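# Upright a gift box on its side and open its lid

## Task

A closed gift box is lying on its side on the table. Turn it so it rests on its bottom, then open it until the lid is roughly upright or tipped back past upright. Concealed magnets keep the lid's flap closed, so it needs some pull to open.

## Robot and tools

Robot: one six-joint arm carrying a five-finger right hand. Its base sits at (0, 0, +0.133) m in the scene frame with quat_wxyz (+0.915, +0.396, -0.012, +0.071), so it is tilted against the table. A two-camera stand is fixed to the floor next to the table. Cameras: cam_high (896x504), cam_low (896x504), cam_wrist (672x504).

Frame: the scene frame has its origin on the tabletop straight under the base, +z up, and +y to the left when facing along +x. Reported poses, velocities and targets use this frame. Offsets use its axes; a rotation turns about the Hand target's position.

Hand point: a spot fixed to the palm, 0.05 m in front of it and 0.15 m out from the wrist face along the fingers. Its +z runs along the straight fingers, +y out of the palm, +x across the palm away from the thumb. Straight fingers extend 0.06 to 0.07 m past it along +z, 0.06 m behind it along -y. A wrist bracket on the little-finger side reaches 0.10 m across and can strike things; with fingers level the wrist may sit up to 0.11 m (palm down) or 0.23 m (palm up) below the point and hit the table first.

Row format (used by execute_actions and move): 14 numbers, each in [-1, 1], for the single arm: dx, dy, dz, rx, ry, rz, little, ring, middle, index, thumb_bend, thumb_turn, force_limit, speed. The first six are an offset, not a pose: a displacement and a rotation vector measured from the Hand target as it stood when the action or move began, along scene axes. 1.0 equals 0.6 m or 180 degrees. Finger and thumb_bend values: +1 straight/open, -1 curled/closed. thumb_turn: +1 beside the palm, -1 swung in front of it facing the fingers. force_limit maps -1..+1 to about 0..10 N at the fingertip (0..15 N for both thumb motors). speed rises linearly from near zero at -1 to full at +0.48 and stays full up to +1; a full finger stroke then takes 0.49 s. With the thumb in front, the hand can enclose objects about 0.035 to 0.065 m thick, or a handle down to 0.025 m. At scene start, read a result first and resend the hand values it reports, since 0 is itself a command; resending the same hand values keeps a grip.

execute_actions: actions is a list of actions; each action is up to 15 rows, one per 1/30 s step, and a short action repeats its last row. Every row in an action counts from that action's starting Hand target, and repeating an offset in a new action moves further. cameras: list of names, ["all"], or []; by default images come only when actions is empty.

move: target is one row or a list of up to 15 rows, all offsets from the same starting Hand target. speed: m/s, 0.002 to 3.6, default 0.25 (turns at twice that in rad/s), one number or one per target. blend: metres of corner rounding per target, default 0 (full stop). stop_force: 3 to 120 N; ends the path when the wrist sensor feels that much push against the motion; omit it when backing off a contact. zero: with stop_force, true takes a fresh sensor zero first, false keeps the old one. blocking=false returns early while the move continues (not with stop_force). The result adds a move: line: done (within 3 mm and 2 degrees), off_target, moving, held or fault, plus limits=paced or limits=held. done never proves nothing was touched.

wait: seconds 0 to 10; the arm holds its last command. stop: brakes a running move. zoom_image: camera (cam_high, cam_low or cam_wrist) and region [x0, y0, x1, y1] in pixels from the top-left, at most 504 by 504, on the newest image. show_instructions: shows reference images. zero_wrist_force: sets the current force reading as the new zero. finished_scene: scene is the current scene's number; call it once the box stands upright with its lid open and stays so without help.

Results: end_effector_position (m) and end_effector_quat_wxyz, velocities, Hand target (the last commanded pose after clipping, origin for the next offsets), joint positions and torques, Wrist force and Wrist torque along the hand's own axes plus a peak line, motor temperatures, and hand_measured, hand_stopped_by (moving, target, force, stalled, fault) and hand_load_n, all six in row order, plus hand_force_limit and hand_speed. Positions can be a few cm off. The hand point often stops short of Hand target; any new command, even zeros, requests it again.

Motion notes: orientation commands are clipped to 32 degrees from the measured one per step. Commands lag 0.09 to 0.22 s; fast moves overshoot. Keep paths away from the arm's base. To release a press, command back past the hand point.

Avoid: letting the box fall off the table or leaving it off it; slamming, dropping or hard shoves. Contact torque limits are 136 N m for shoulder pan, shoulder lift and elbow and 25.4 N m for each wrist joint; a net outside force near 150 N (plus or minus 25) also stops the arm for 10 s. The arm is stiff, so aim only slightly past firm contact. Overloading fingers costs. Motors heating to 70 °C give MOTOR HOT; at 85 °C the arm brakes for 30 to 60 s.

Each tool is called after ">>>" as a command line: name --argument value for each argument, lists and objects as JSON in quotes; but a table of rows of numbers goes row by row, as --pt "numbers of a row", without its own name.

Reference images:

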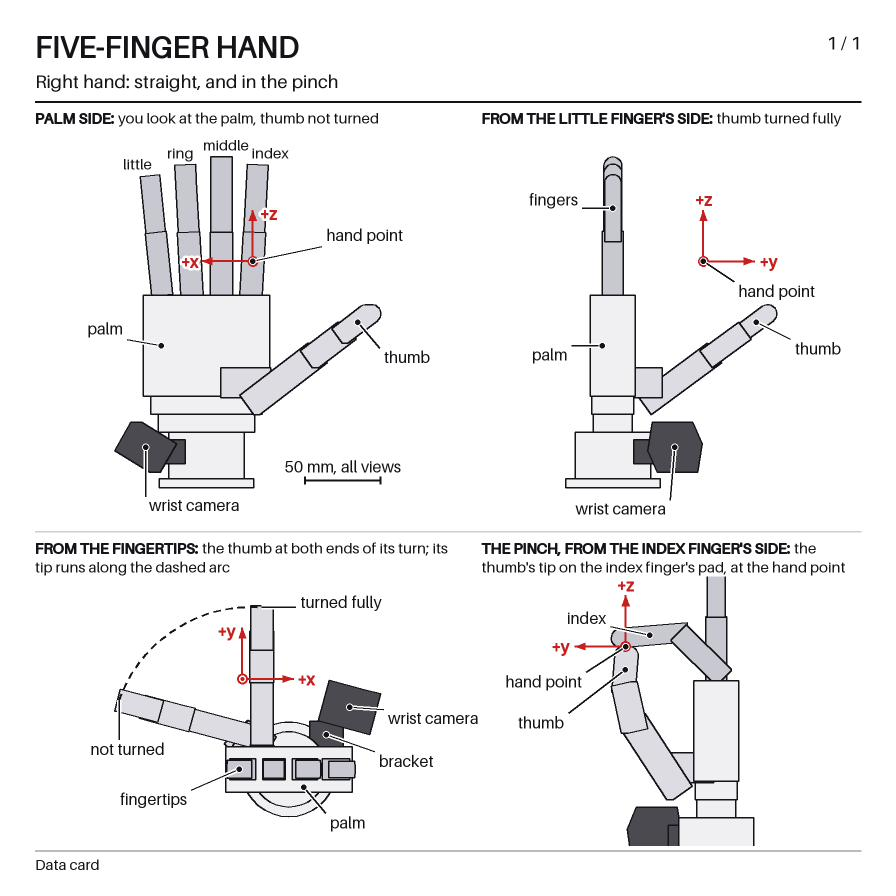

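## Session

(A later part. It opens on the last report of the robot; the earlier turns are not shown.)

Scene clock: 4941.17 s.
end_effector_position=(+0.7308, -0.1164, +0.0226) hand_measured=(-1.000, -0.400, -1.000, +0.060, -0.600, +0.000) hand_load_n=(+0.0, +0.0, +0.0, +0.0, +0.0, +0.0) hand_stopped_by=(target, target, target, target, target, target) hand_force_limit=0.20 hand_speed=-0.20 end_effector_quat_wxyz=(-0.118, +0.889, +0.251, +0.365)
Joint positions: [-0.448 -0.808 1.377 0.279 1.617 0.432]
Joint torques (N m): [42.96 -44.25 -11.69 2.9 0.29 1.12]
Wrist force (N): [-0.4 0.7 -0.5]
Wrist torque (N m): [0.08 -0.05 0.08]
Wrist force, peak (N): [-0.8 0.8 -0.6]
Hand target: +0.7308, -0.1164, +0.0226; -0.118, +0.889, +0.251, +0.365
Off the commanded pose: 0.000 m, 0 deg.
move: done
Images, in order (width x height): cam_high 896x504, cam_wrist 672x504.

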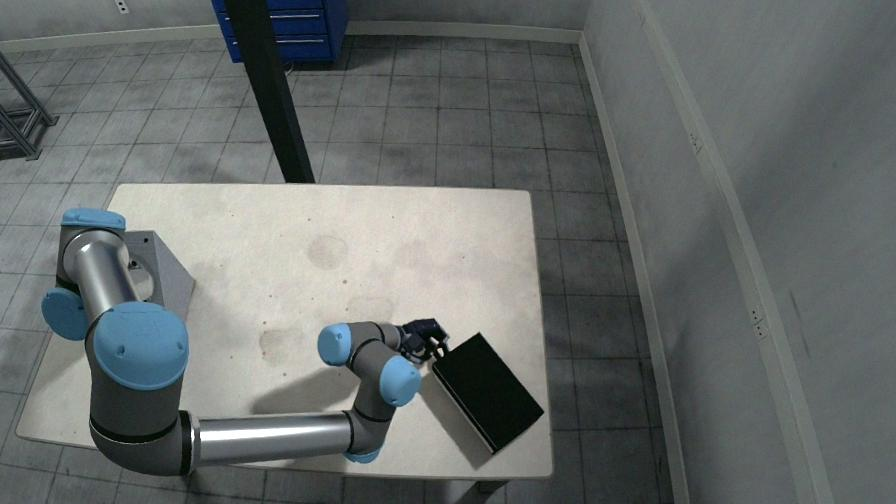

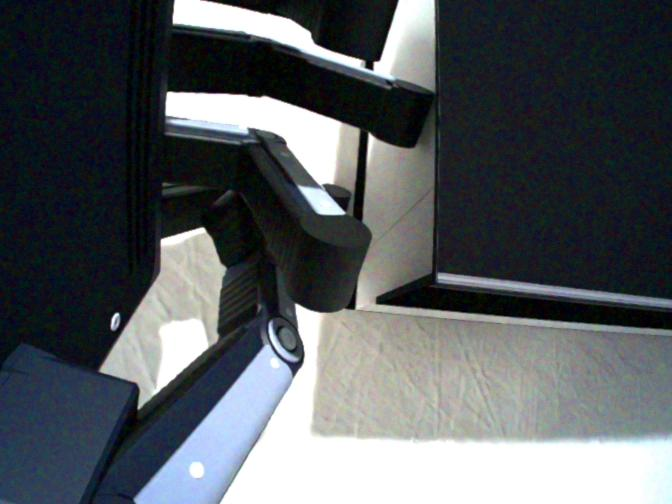

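>>> move --target '[0, 0, 0.004, 0, 0, 0, -1, -0.4, -1, 0.06, -0.6, 0.0, 0.2, -0.2]' --speed 0.01 --cameras '["cam_wrist"]'

>>> zoom_image --camera "cam_wrist" --region '[360, 60, 480, 180]'

>>> move --target '[0, 0, 0.004, 0, 0, 0, -1, -0.4, -1, 0.06, -0.6, 0.0, 0.2, -0.2]' --speed 0.01 --cameras '["cam_wrist", "cam_high", "cam_low"]'

>>> zoom_image --camera "cam_wrist" --region '[360, 60, 480, 180]'

Scene clock: 4947.57 s.
end_effector_position=(+0.7308, -0.1164, +0.0250) hand_measured=(-1.000, -0.400, -1.000, +0.060, -0.600, +0.000) hand_load_n=(+0.0, +0.0, +0.0, +0.0, +0.0, +0.0) hand_stopped_by=(target, target, target, target, target, target) hand_force_limit=0.20 hand_speed=-0.20 end_effector_quat_wxyz=(-0.118, +0.889, +0.251, +0.365)
Joint positions: [-0.445 -0.811 1.377 0.282 1.619 0.434]
Joint torques (N m): [42.82 -43.98 -11.17 2.96 0.14 0.94]
Wrist force (N): [-0.6 0.3 -0.4]
Wrist torque (N m): [0.02 -0.01 0.05]
Wrist force, peak (N): [-0.7 1.0 -0.7]
Hand target: +0.7308, -0.1164, +0.0250; -0.118, +0.889, +0.251, +0.365
Off the commanded pose: 0.000 m, 0 deg.
move: done
Images, in order (width x height): cam_wrist 672x504.

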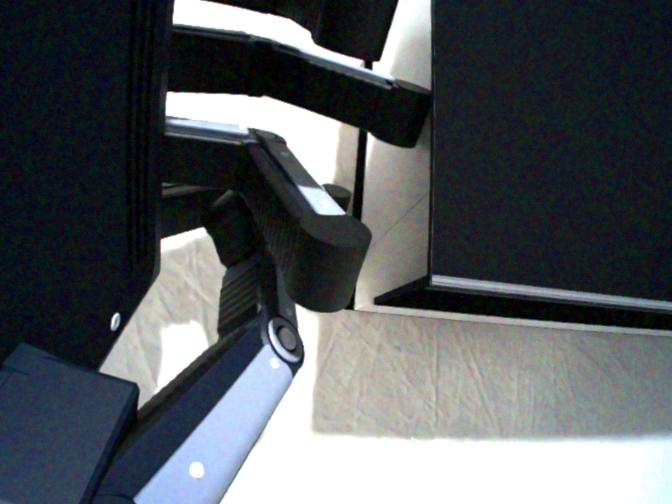

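Scaled by 4.200 from the camera's 672x504 image, which has a finer 960x720 frame.

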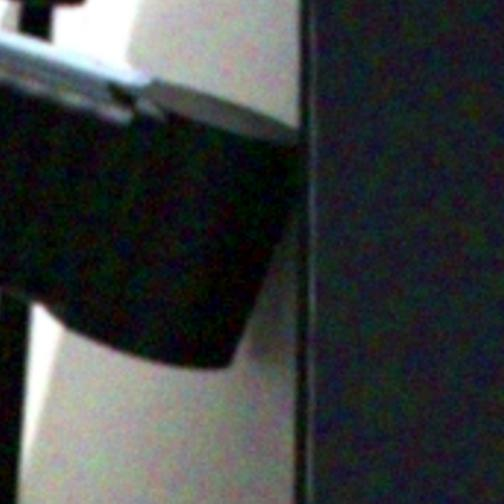

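Scene clock: 4948.27 s.
end_effector_position=(+0.7308, -0.1164, +0.0274) hand_measured=(-1.000, -0.400, -1.000, +0.060, -0.600, +0.000) hand_load_n=(+0.0, +0.0, +0.0, +0.0, +0.0, +0.0) hand_stopped_by=(target, target, target, target, target, target) hand_force_limit=0.20 hand_speed=-0.20 end_effector_quat_wxyz=(-0.118, +0.889, +0.251, +0.365)
Joint positions: [-0.442 -0.813 1.377 0.285 1.621 0.436]
Joint torques (N m): [42.62 -44.05 -11.36 2.79 0.13 1.2]
Wrist force (N): [-0.5 0.7 -0.5]
Wrist torque (N m): [0.07 -0.04 0.08]
Wrist force, peak (N): [-0.6 0.9 -0.7]
Hand target: +0.7308, -0.1164, +0.0274; -0.118, +0.889, +0.251, +0.365
Off the commanded pose: 0.000 m, 0 deg.
move: done

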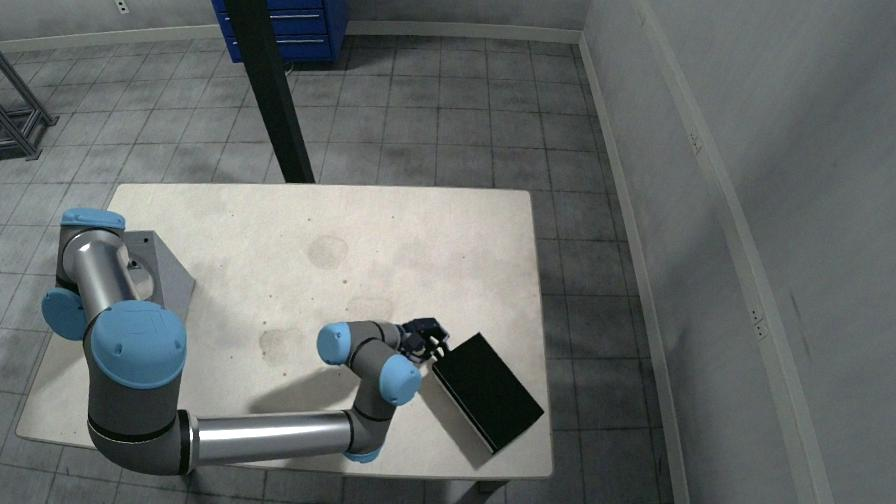

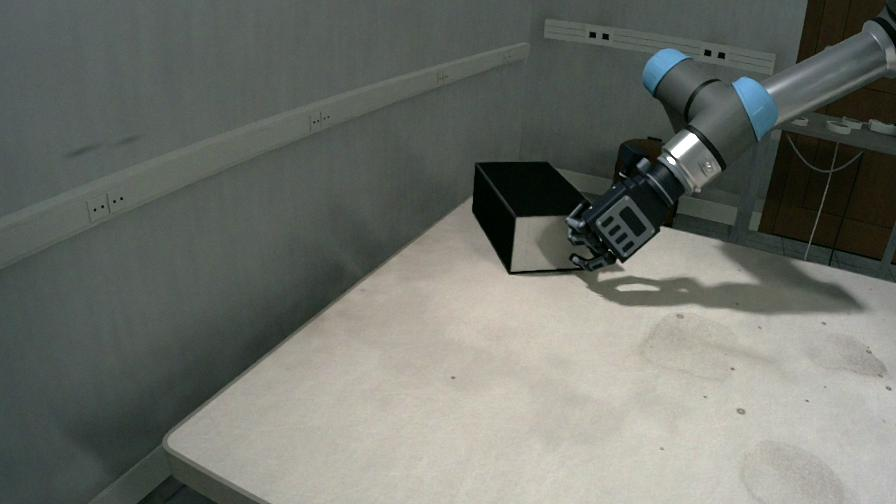

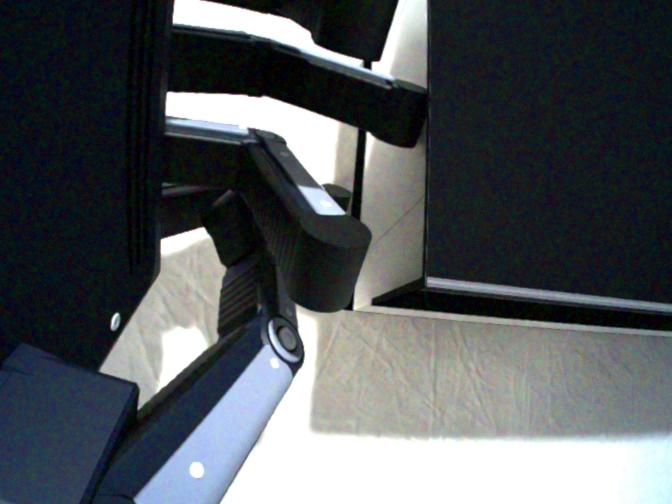

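Scaled by 4.200 from the camera's 672x504 image, which has a finer 960x720 frame.

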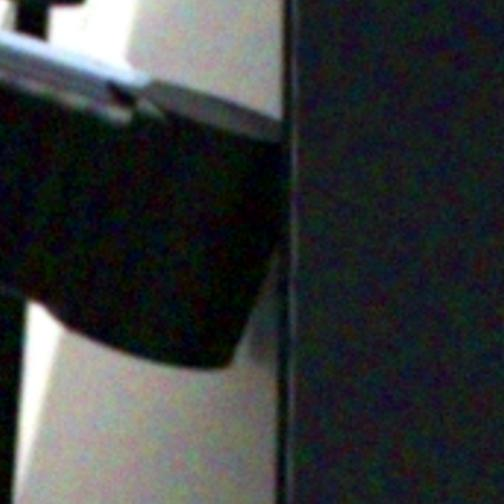

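>>> move --target '[0, 0, 0.004, 0, 0, 0, -1, -0.4, -1, 0.06, -0.6, 0.0, 0.2, -0.2]' --speed 0.01

>>> move --target '[0, 0, 0.0033, 0, 0, 0, -1, -0.4, -1, 0.06, -0.6, 0.0, 0.2, -0.2]' --speed 0.01 --cameras '["cam_wrist"]'

>>> zoom_image --camera "cam_wrist" --region '[300, 60, 480, 240]'

Scene clock: 4954.20 s.
end_effector_position=(+0.7308, -0.1164, +0.0298) hand_measured=(-1.000, -0.400, -1.000, +0.060, -0.600, +0.000) hand_load_n=(+0.0, +1.0, +0.0, +0.0, +0.0, +0.5) hand_stopped_by=(target, target, target, target, target, target) hand_force_limit=0.20 hand_speed=-0.20 end_effector_quat_wxyz=(-0.118, +0.889, +0.251, +0.365)
Joint positions: [-0.439 -0.816 1.376 0.288 1.623 0.438]
Joint torques (N m): [43.53 -43.86 -11.71 2.93 0.05 0.93]
Wrist force (N): [-1.4 0.6 0.0]
Wrist torque (N m): [0.05 -0.01 0.06]
Wrist force, peak (N): [-1.3 0.9 0.0]
Hand target: +0.7308, -0.1164, +0.0298; -0.118, +0.889, +0.251, +0.365
Off the commanded pose: 0.000 m, 0 deg.
move: done

Scene clock: 4954.90 s.
end_effector_position=(+0.7308, -0.1164, +0.0318) hand_measured=(-1.000, -0.400, -1.000, +0.060, -0.600, +0.000) hand_load_n=(+0.0, +1.0, +0.0, +0.0, +0.0, +0.0) hand_stopped_by=(target, target, target, target, target, target) hand_force_limit=0.20 hand_speed=-0.20 end_effector_quat_wxyz=(-0.118, +0.889, +0.251, +0.365)
Joint positions: [-0.436 -0.818 1.376 0.29 1.625 0.44]
Joint torques (N m): [43.63 -44.09 -11.65 3.01 0.07 1.13]
Wrist force (N): [-1.0 1.1 0.2]
Wrist torque (N m): [0.10 -0.09 0.11]
Wrist force, peak (N): [-1.4 1.4 0.3]
Hand target: +0.7308, -0.1164, +0.0318; -0.118, +0.889, +0.251, +0.365
Off the commanded pose: 0.000 m, 0 deg.
move: done
Images, in order (width x height): cam_wrist 672x504.

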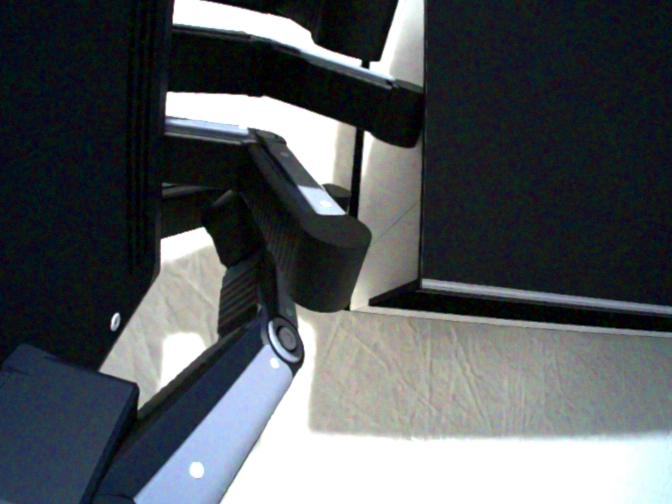

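Scaled by 2.800 from the camera's 672x504 image, which has a finer 960x720 frame.

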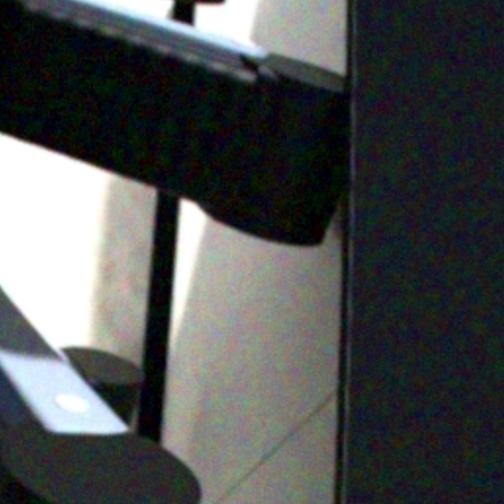

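>>> move --pt "0 0 -0.0083 0 0 0 -1 -0.4 -1 0.06 -0.6 0.0 0.2 -0.2" --pt "-0.0148 0.0222 -0.0083 0 0 0 -1 -0.4 -1 0.06 -0.6 0.0 0.2 -0.2" --pt "-0.0356 0.0084 -0.0157 0 0 0 -0.1 -1 -1 0.15 -0.6 0.0 0.2 -0.2" --speed '[0.01, 0.03, 0.03]' --cameras '["all"]'

>>> zoom_image --camera "cam_high" --region '[380, 300, 500, 390]'

>>> zoom_image --camera "cam_low" --region '[520, 180, 660, 300]'

Scene clock: 4990.30 s.
end_effector_position=(+0.7094, -0.1114, +0.0223) hand_measured=(-0.100, -1.000, -1.000, +0.150, -0.600, +0.000) hand_load_n=(+0.0, +0.0, +0.0, +0.0, +0.0, +0.0) hand_stopped_by=(target, target, target, target, target, target) hand_force_limit=0.20 hand_speed=-0.20 end_effector_quat_wxyz=(-0.118, +0.889, +0.251, +0.365)
Joint positions: [-0.454 -0.846 1.462 0.231 1.613 0.427]
Joint torques (N m): [44.91 -29.51 -11.22 3.36 0.51 1.48]
Wrist force (N): [-0.6 0.6 -0.5]
Wrist torque (N m): [0.05 -0.01 0.16]
Wrist force, peak (N): [-1.6 1.4 0.4]
Hand target: +0.7094, -0.1114, +0.0223; -0.118, +0.889, +0.251, +0.365
Off the commanded pose: 0.000 m, 0 deg.
move: done

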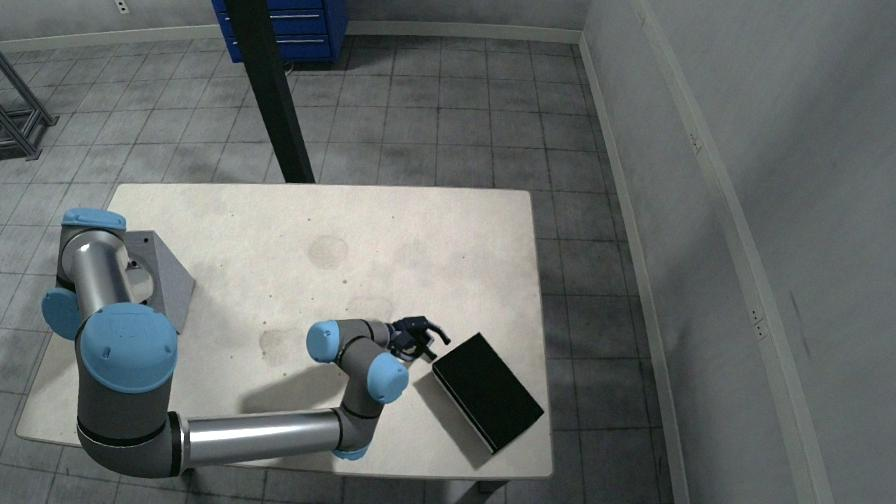

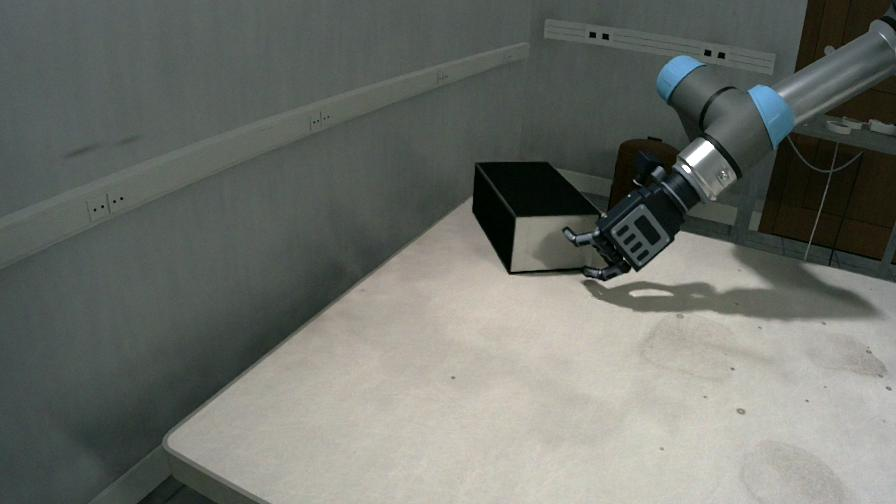

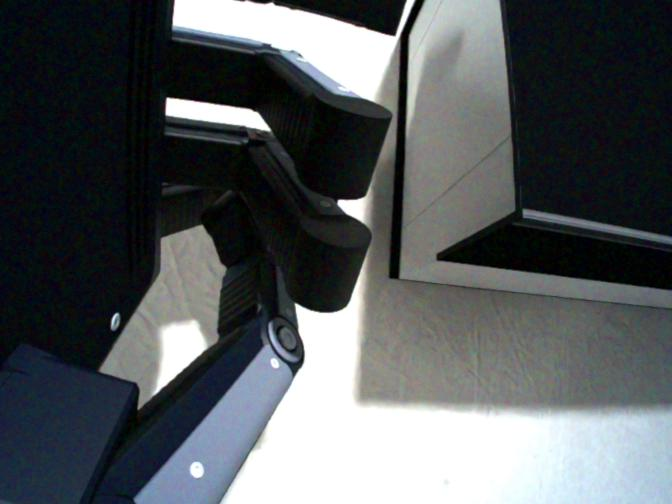

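Scaled by 4.200 from the camera's 896x504 image, which has a finer 1280x720 frame.

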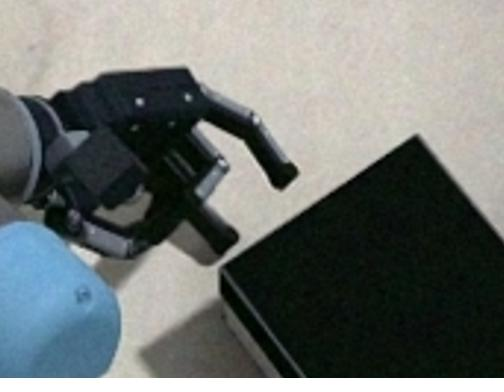

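Scaled by 3.600 from the camera's 896x504 image, which has a finer 1280x720 frame.

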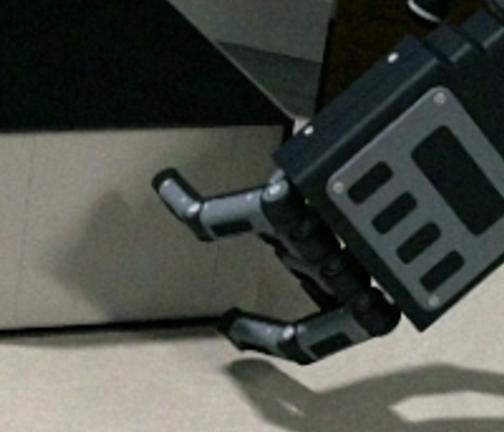

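>>> move --pt "-0.0111 -0.0074 0 0 0 0 -0.1 -1 -1 0.15 -0.6 0.0 0.2 -0.2" --pt "0.0073 -0.0352 0 0 0 0 -0.1 -1 -1 0.15 -0.6 0.0 0.2 -0.2" --speed 0.03

>>> move --target '[0.0046, -0.007, 0, 0, 0, 0, -0.1, -1, -1, 0.15, -0.6, 0.0, 0.2, -0.2]' --speed 0.01 --stop_force 3 --cameras '["all"]'

>>> zoom_image --camera "cam_high" --region '[390, 310, 480, 380]'

>>> zoom_image --camera "cam_low" --region '[520, 180, 660, 300]'

Scene clock: 5001.33 s.
end_effector_position=(+0.7138, -0.1325, +0.0222) hand_measured=(-0.100, -1.000, -1.000, +0.150, -0.600, +0.000) hand_load_n=(+0.0, +0.0, +0.0, +0.0, +0.0, +0.0) hand_stopped_by=(target, target, target, target, target, target) hand_force_limit=0.20 hand_speed=-0.20 end_effector_quat_wxyz=(-0.118, +0.889, +0.251, +0.364)
Joint positions: [-0.478 -0.856 1.434 0.27 1.598 0.409]
Joint torques (N m): [44.96 -36.67 2.51 -1.17 -1.1 0.47]
Wrist force (N): [-0.6 0.4 -0.7]
Wrist torque (N m): [0.04 -0.01 0.17]
Wrist force, peak (N): [-1.0 0.5 -0.7]
Hand target: +0.7138, -0.1325, +0.0223; -0.118, +0.889, +0.251, +0.365
Off the commanded pose: 0.000 m, 0 deg.
move: done

Scene clock: 5002.67 s.
end_effector_position=(+0.7166, -0.1367, +0.0223) hand_measured=(-0.100, -1.000, -1.000, +0.150, -0.600, +0.000) hand_load_n=(+0.0, +0.5, +0.0, +0.0, +0.0, +0.0) hand_stopped_by=(target, target, target, target, target, target) hand_force_limit=0.20 hand_speed=-0.20 end_effector_quat_wxyz=(-0.118, +0.889, +0.251, +0.365)
Joint positions: [-0.481 -0.855 1.421 0.281 1.595 0.407]
Joint torques (N m): [43.23 -38.18 0.69 -1.22 -0.38 0.51]
Wrist force (N): [-0.7 0.4 -0.6]
Wrist torque (N m): [0.02 0.00 0.16]
Wrist force, peak (N): [-0.9 0.7 -0.6]
Hand target: +0.7166, -0.1367, +0.0223; -0.118, +0.889, +0.251, +0.365
Off the commanded pose: 0.000 m, 0 deg.
move: done

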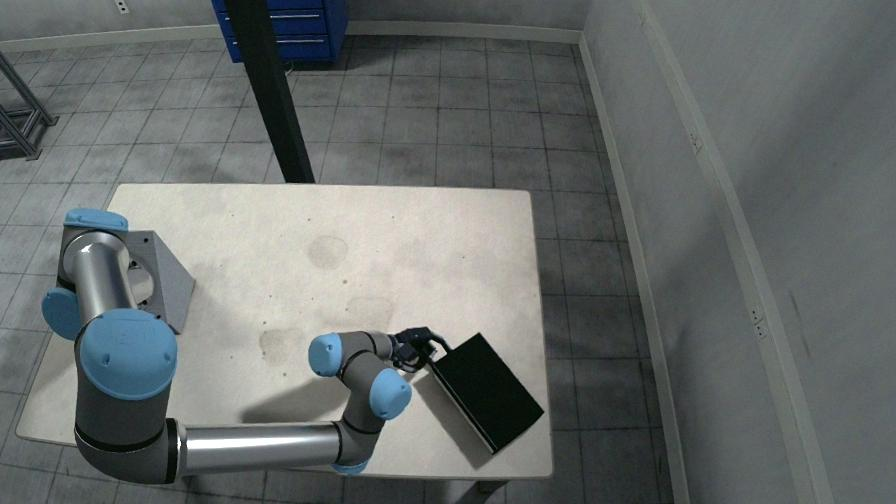

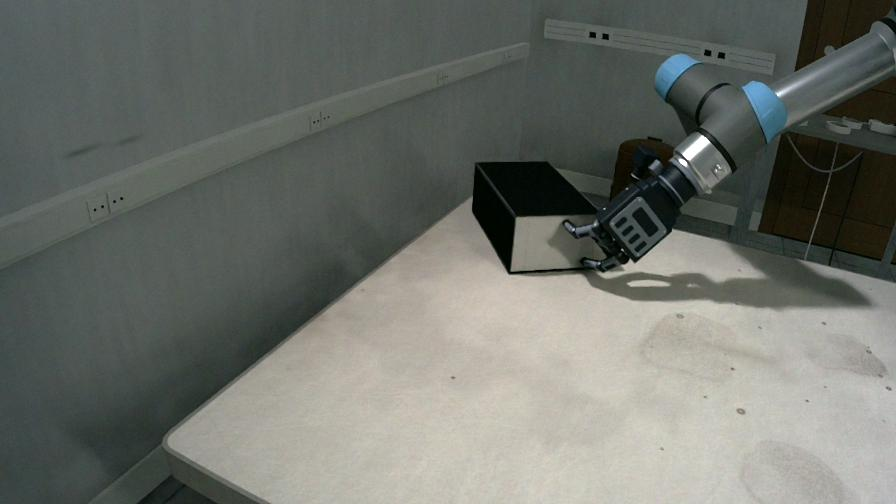

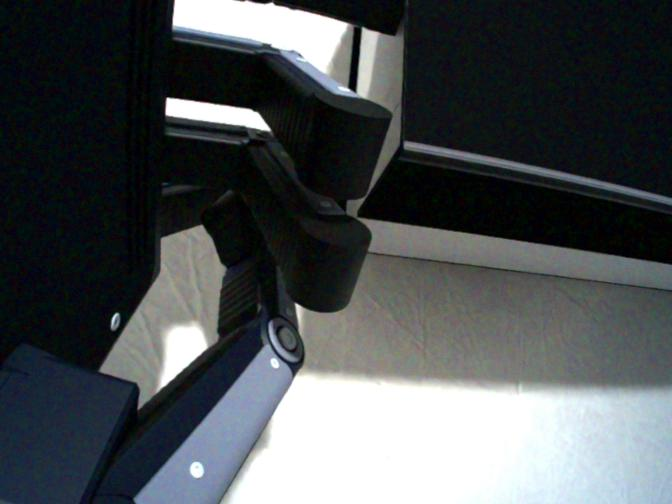

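Scaled by 5.600 from the camera's 896x504 image, which has a finer 1280x720 frame.

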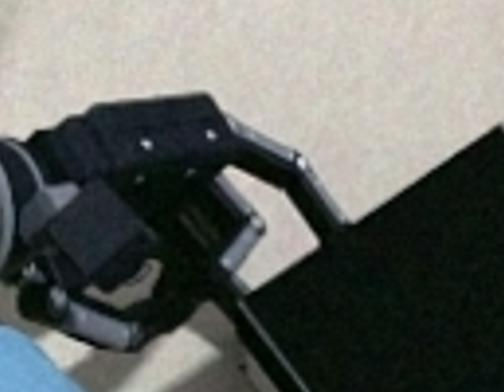

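Scaled by 3.600 from the camera's 896x504 image, which has a finer 1280x720 frame.

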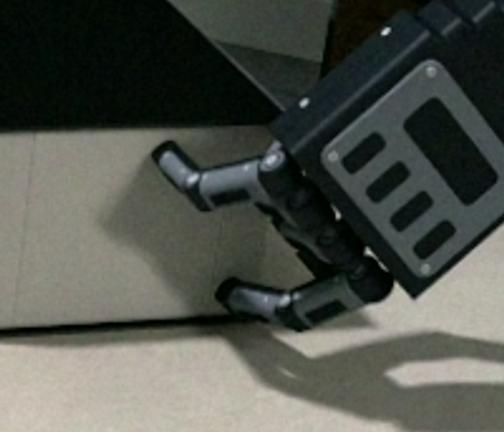

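>>> move --target '[0.0037, -0.0056, 0, 0, 0, 0, -0.1, -1, -1, 0.15, -0.6, 0.0, 0.2, -0.2]' --speed 0.01 --stop_force 3 --cameras '["all"]'

>>> zoom_image --camera "cam_high" --region '[390, 310, 480, 380]'

>>> zoom_image --camera "cam_low" --region '[520, 180, 660, 300]'

Scene clock: 5009.27 s.
end_effector_position=(+0.7188, -0.1401, +0.0223) hand_measured=(-0.100, -1.000, -1.000, +0.150, -0.600, +0.000) hand_load_n=(+0.0, +0.0, +0.0, +0.0, +0.5, +0.0) hand_stopped_by=(target, target, target, target, target, target) hand_force_limit=0.20 hand_speed=-0.20 end_effector_quat_wxyz=(-0.118, +0.889, +0.251, +0.365)
Joint positions: [-0.484 -0.853 1.41 0.29 1.594 0.405]
Joint torques (N m): [42.55 -35.65 0.17 -1.08 -0.75 0.42]
Wrist force (N): [-0.5 0.2 -0.7]
Wrist torque (N m): [0.01 -0.01 0.15]
Wrist force, peak (N): [-0.5 0.7 -1.0]
Hand target: +0.7188, -0.1401, +0.0223; -0.118, +0.889, +0.251, +0.365
Off the commanded pose: 0.000 m, 0 deg.
move: done

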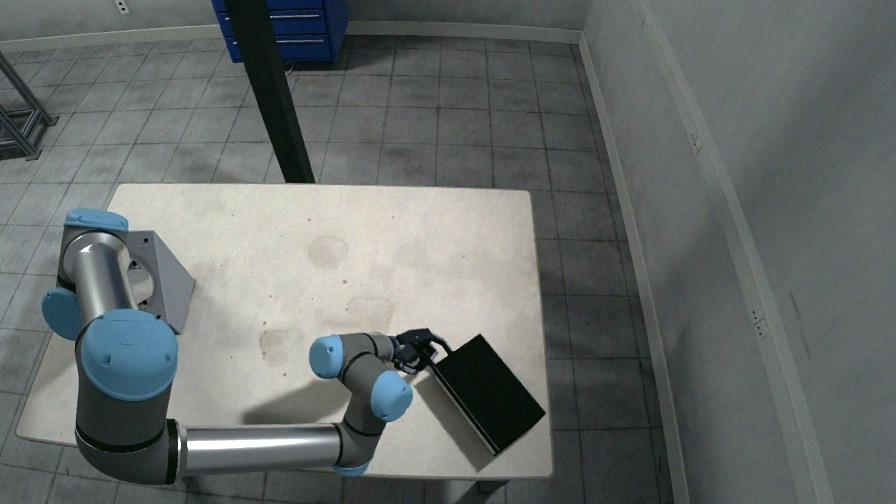

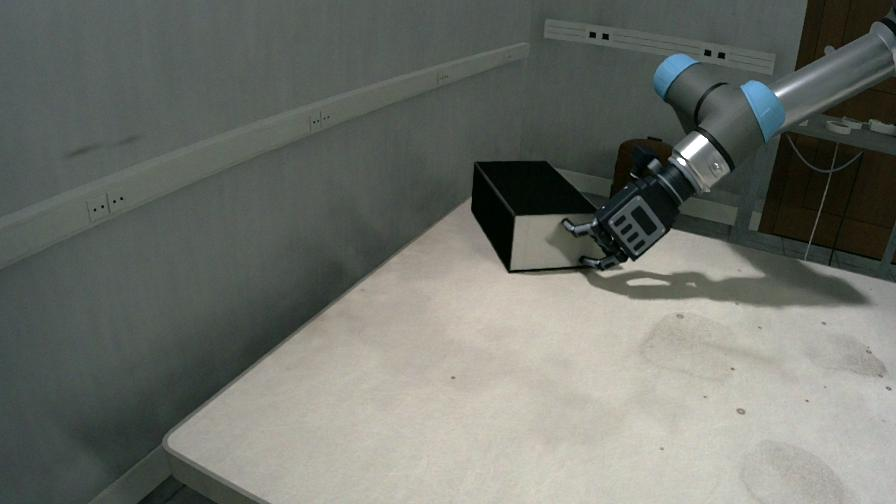

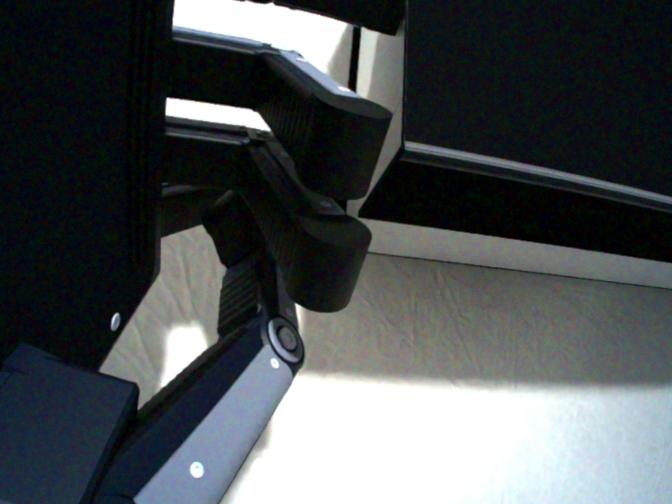

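Scaled by 5.600 from the camera's 896x504 image, which has a finer 1280x720 frame.

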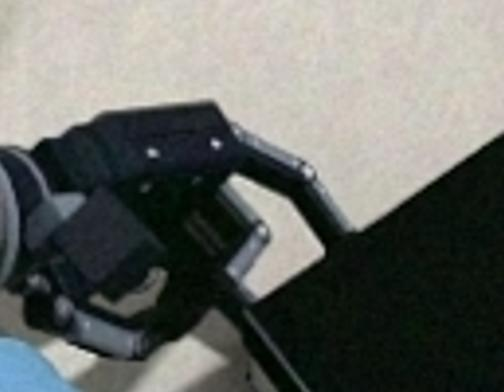

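Scaled by 3.600 from the camera's 896x504 image, which has a finer 1280x720 frame.

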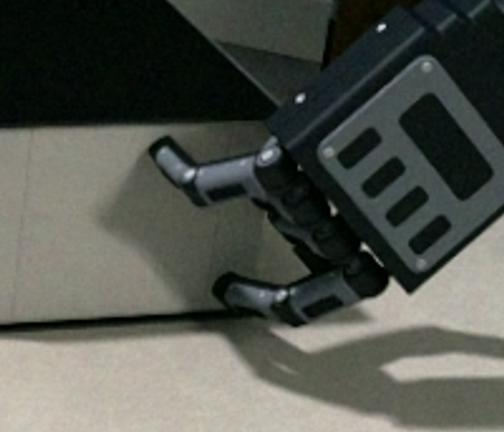

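>>> execute_actions --actions '[]'

Scene clock: 5027.17 s.
end_effector_position=(+0.7188, -0.1401, +0.0223) hand_measured=(-0.100, -1.000, -1.000, +0.150, -0.600, +0.000) hand_load_n=(+0.0, +0.0, +0.0, +0.0, +0.0, +0.0) hand_stopped_by=(target, target, target, target, target, target) hand_force_limit=0.20 hand_speed=-0.20 end_effector_quat_wxyz=(-0.118, +0.889, +0.251, +0.365)
Joint positions: [-0.484 -0.853 1.41 0.29 1.594 0.405]
Joint velocities: within noise
Joint torques (N m): [44.7 -45.92 0.04 -1.18 0.46 0.48]
Motor temperatures (°C): [39 42 34 42 38 42]
Wrist force (N): [-0.4 0.4 -1.0]
Wrist torque (N m): [0.07 -0.01 0.16]
Wrist force, peak (N): [-0.5 0.3 -1.1]
Hand target: +0.7188, -0.1401, +0.0223; -0.118, +0.889, +0.251, +0.365
Off the commanded pose: 0.000 m, 0 deg.

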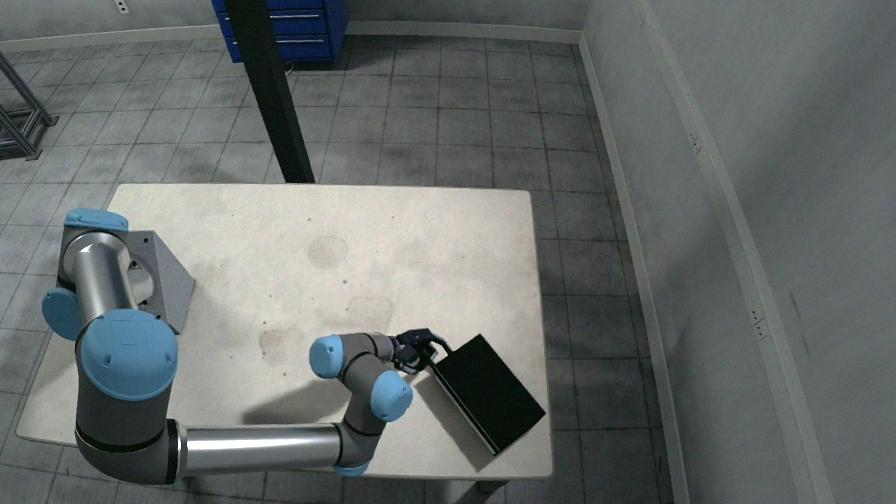

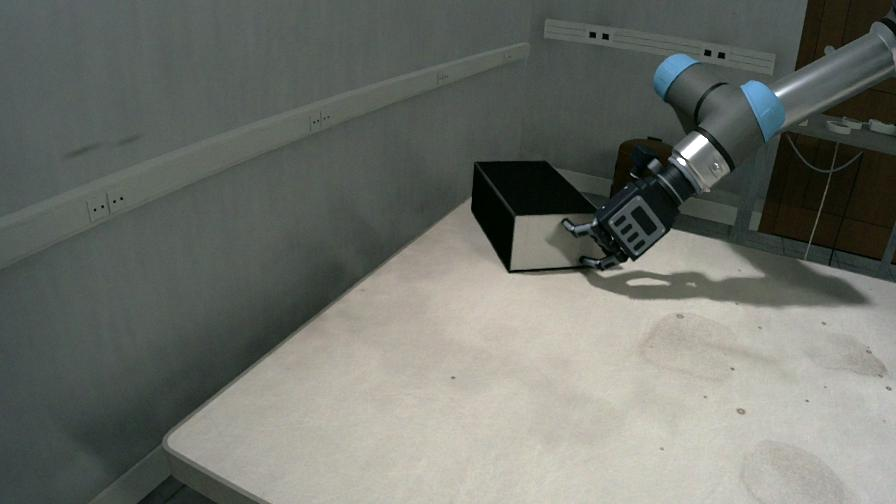

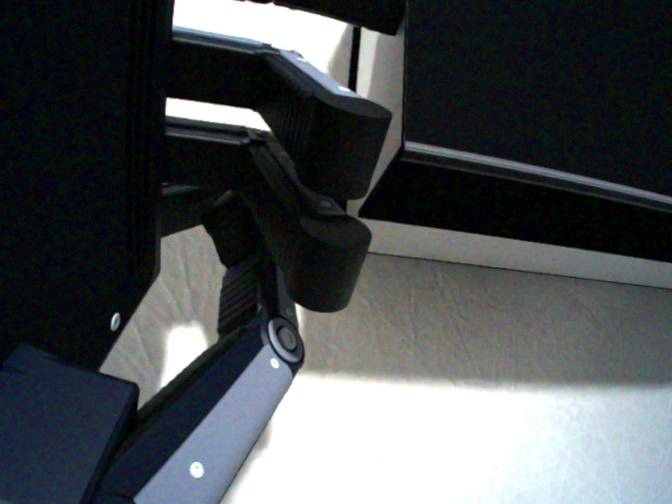

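>>> zoom_image --camera "cam_low" --region '[470, 140, 690, 300]'

>>> zoom_image --camera "cam_wrist" --region '[150, 0, 450, 220]'

Scaled by 2.291 from the camera's 896x504 image, which has a finer 1280x720 frame.

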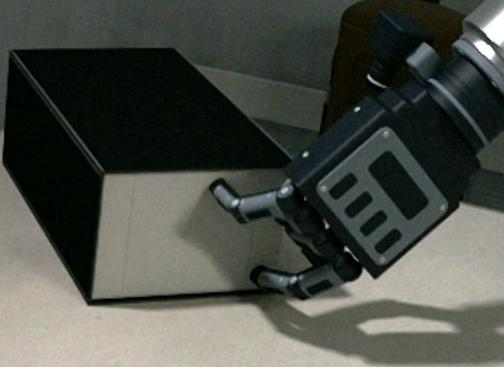

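Scaled by 1.680 from the camera's 672x504 image, which has a finer 960x720 frame.

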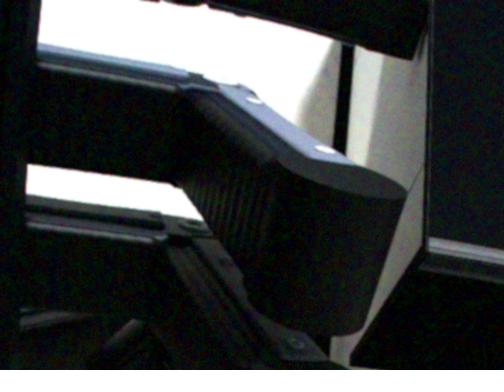

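>>> move --target '[0, 0, 0.0033, 0, 0, 0, -0.1, -1, -1, 0.15, -0.6, 0.0, 0.2, -0.2]' --speed 0.02 --cameras '["cam_low", "cam_wrist"]'

>>> zoom_image --camera "cam_wrist" --region '[150, 0, 450, 220]'

Scene clock: 5046.23 s.
end_effector_position=(+0.7188, -0.1401, +0.0243) hand_measured=(-0.100, -1.000, -1.000, +0.150, -0.600, +0.000) hand_load_n=(+0.0, +0.0, +0.0, +0.0, +0.0, +0.0) hand_stopped_by=(target, target, target, target, target, target) hand_force_limit=0.20 hand_speed=-0.20 end_effector_quat_wxyz=(-0.118, +0.889, +0.251, +0.365)
Joint positions: [-0.482 -0.855 1.41 0.292 1.595 0.406]
Joint torques (N m): [41.69 -43.86 -12.2 2.93 0.3 1]
Wrist force (N): [-0.6 -0.1 -0.4]
Wrist torque (N m): [-0.04 -0.05 0.06]
Wrist force, peak (N): [-0.4 0.6 -1.0]
Hand target: +0.7188, -0.1401, +0.0243; -0.118, +0.889, +0.251, +0.365
Off the commanded pose: 0.000 m, 0 deg.
move: done
Images, in order (width x height): cam_low 896x504, cam_wrist 672x504.

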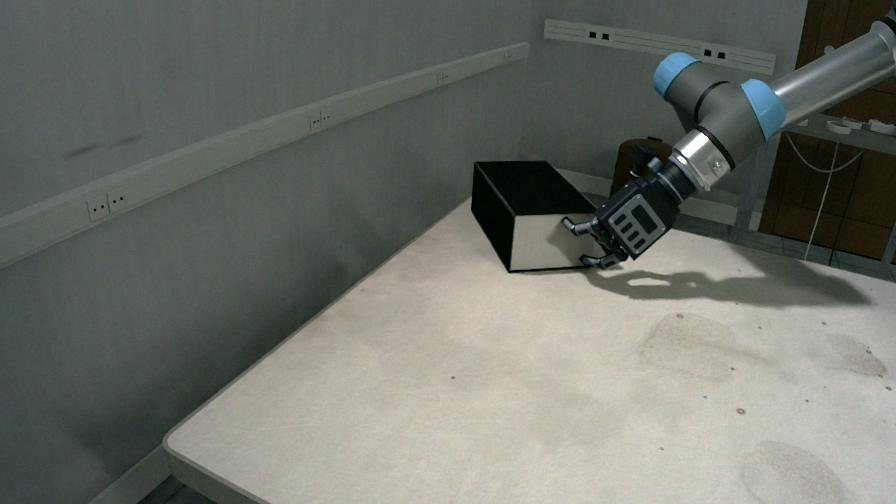

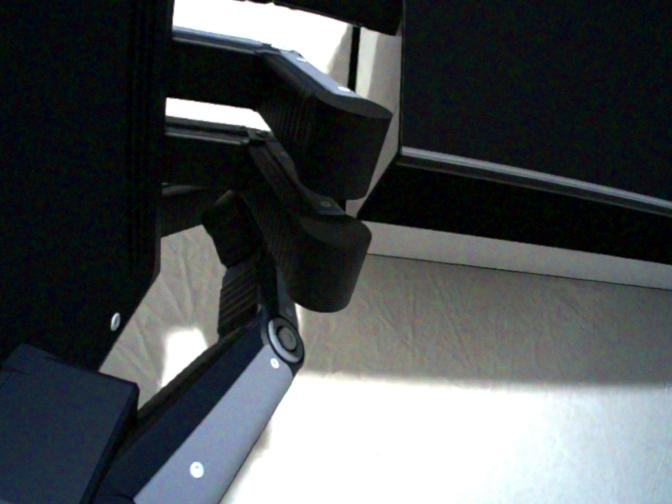

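Scaled by 1.680 from the camera's 672x504 image, which has a finer 960x720 frame.

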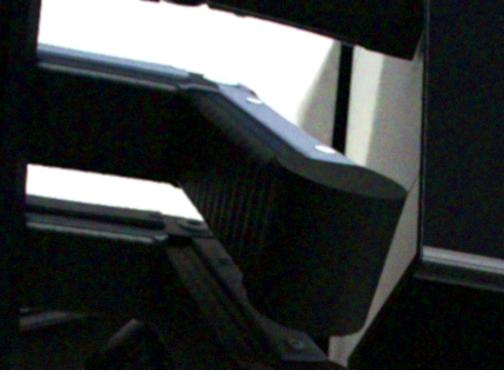

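>>> move --target '[0, 0, 0.0025, 0, 0, 0, -0.1, -1, -1, 0.15, -0.6, 0.0, 0.2, -0.2]' --speed 0.02 --cameras '["cam_low", "cam_wrist"]'

>>> zoom_image --camera "cam_wrist" --region '[250, 0, 450, 200]'

Scene clock: 5051.53 s.
end_effector_position=(+0.7188, -0.1401, +0.0258) hand_measured=(-0.100, -1.000, -1.000, +0.150, -0.600, +0.000) hand_load_n=(+0.0, +0.0, +0.0, +0.0, +0.0, +0.0) hand_stopped_by=(target, target, target, target, target, target) hand_force_limit=0.20 hand_speed=-0.20 end_effector_quat_wxyz=(-0.118, +0.889, +0.251, +0.365)
Joint positions: [-0.48 -0.857 1.41 0.294 1.596 0.408]
Joint torques (N m): [43.31 -45.25 -12.36 3.13 0.21 1.2]
Wrist force (N): [-0.7 0.6 -0.8]
Wrist torque (N m): [0.09 -0.02 0.07]
Wrist force, peak (N): [-0.6 0.5 -1.1]
Hand target: +0.7188, -0.1401, +0.0258; -0.118, +0.889, +0.251, +0.365
Off the commanded pose: 0.000 m, 0 deg.
move: done
Images, in order (width x height): cam_low 896x504, cam_wrist 672x504.

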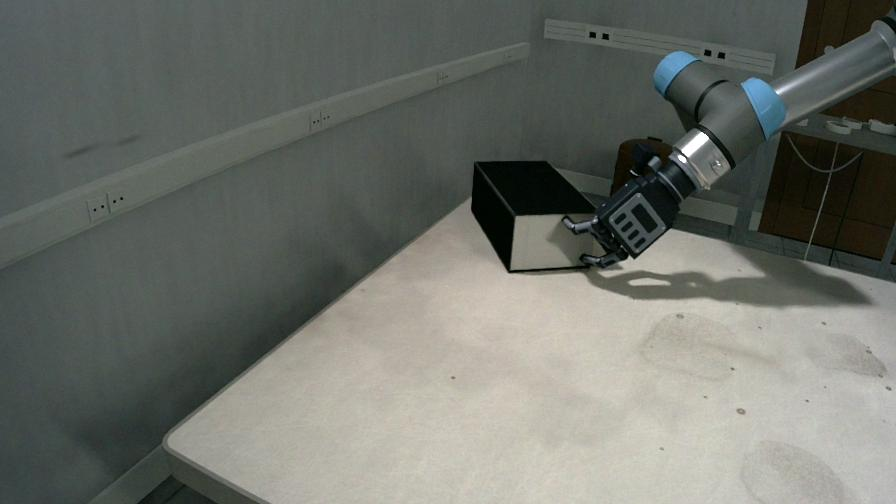

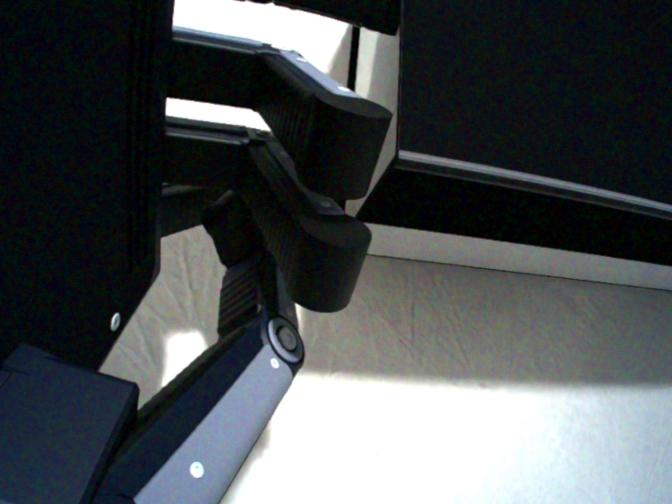

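Scaled by 2.520 from the camera's 672x504 image, which has a finer 960x720 frame.

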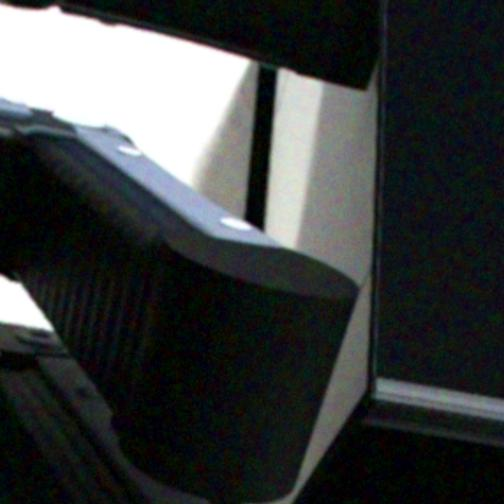

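>>> move --target '[0, 0, 0.0025, 0, 0, 0, -0.1, -1, -1, 0.15, -0.6, 0.0, 0.2, -0.2]' --speed 0.02 --cameras '["cam_low", "cam_wrist"]'

>>> zoom_image --camera "cam_wrist" --region '[250, 0, 450, 200]'

>>> zoom_image --camera "cam_low" --region '[470, 140, 690, 300]'

Scene clock: 5057.93 s.
end_effector_position=(+0.7188, -0.1401, +0.0273) hand_measured=(-0.100, -1.000, -1.000, +0.150, -0.600, +0.000) hand_load_n=(+0.0, +0.0, +0.0, +0.0, +0.0, +0.0) hand_stopped_by=(target, target, target, target, target, target) hand_force_limit=0.20 hand_speed=-0.20 end_effector_quat_wxyz=(-0.118, +0.889, +0.251, +0.365)
Joint positions: [-0.478 -0.858 1.41 0.296 1.598 0.409]
Joint torques (N m): [43.27 -44.7 -11.51 3 0.25 1.19]
Wrist force (N): [-0.8 0.4 -0.7]
Wrist torque (N m): [0.05 0.00 0.06]
Wrist force, peak (N): [-0.9 0.5 -0.7]
Hand target: +0.7188, -0.1401, +0.0273; -0.118, +0.889, +0.251, +0.365
Off the commanded pose: 0.000 m, 0 deg.
move: done
Images, in order (width x height): cam_low 896x504, cam_wrist 672x504.

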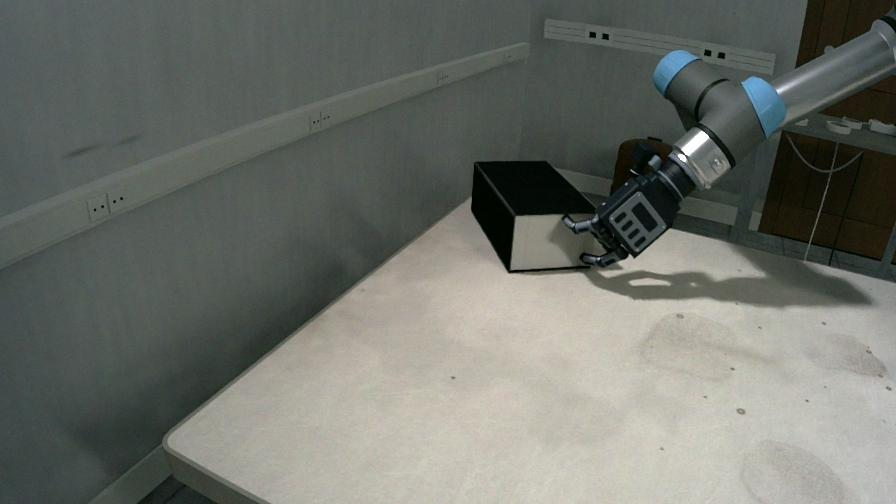

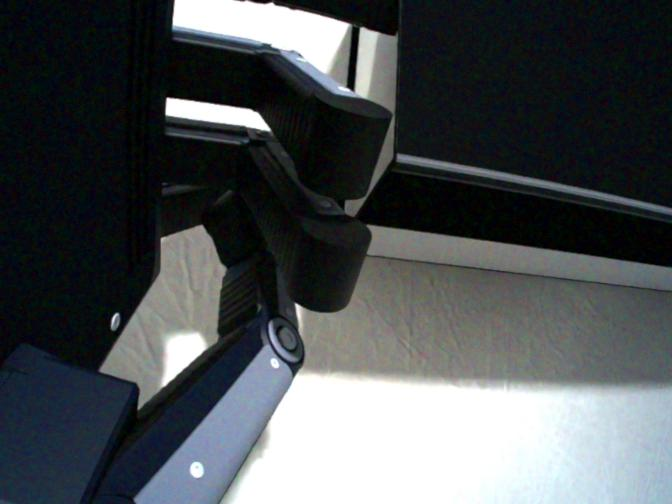

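Scaled by 2.520 from the camera's 672x504 image, which has a finer 960x720 frame.

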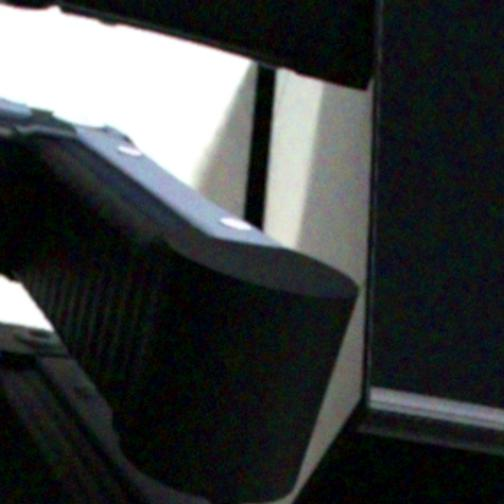

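Scaled by 2.291 from the camera's 896x504 image, which has a finer 1280x720 frame.

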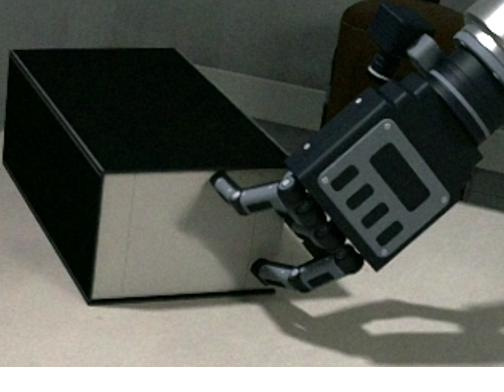

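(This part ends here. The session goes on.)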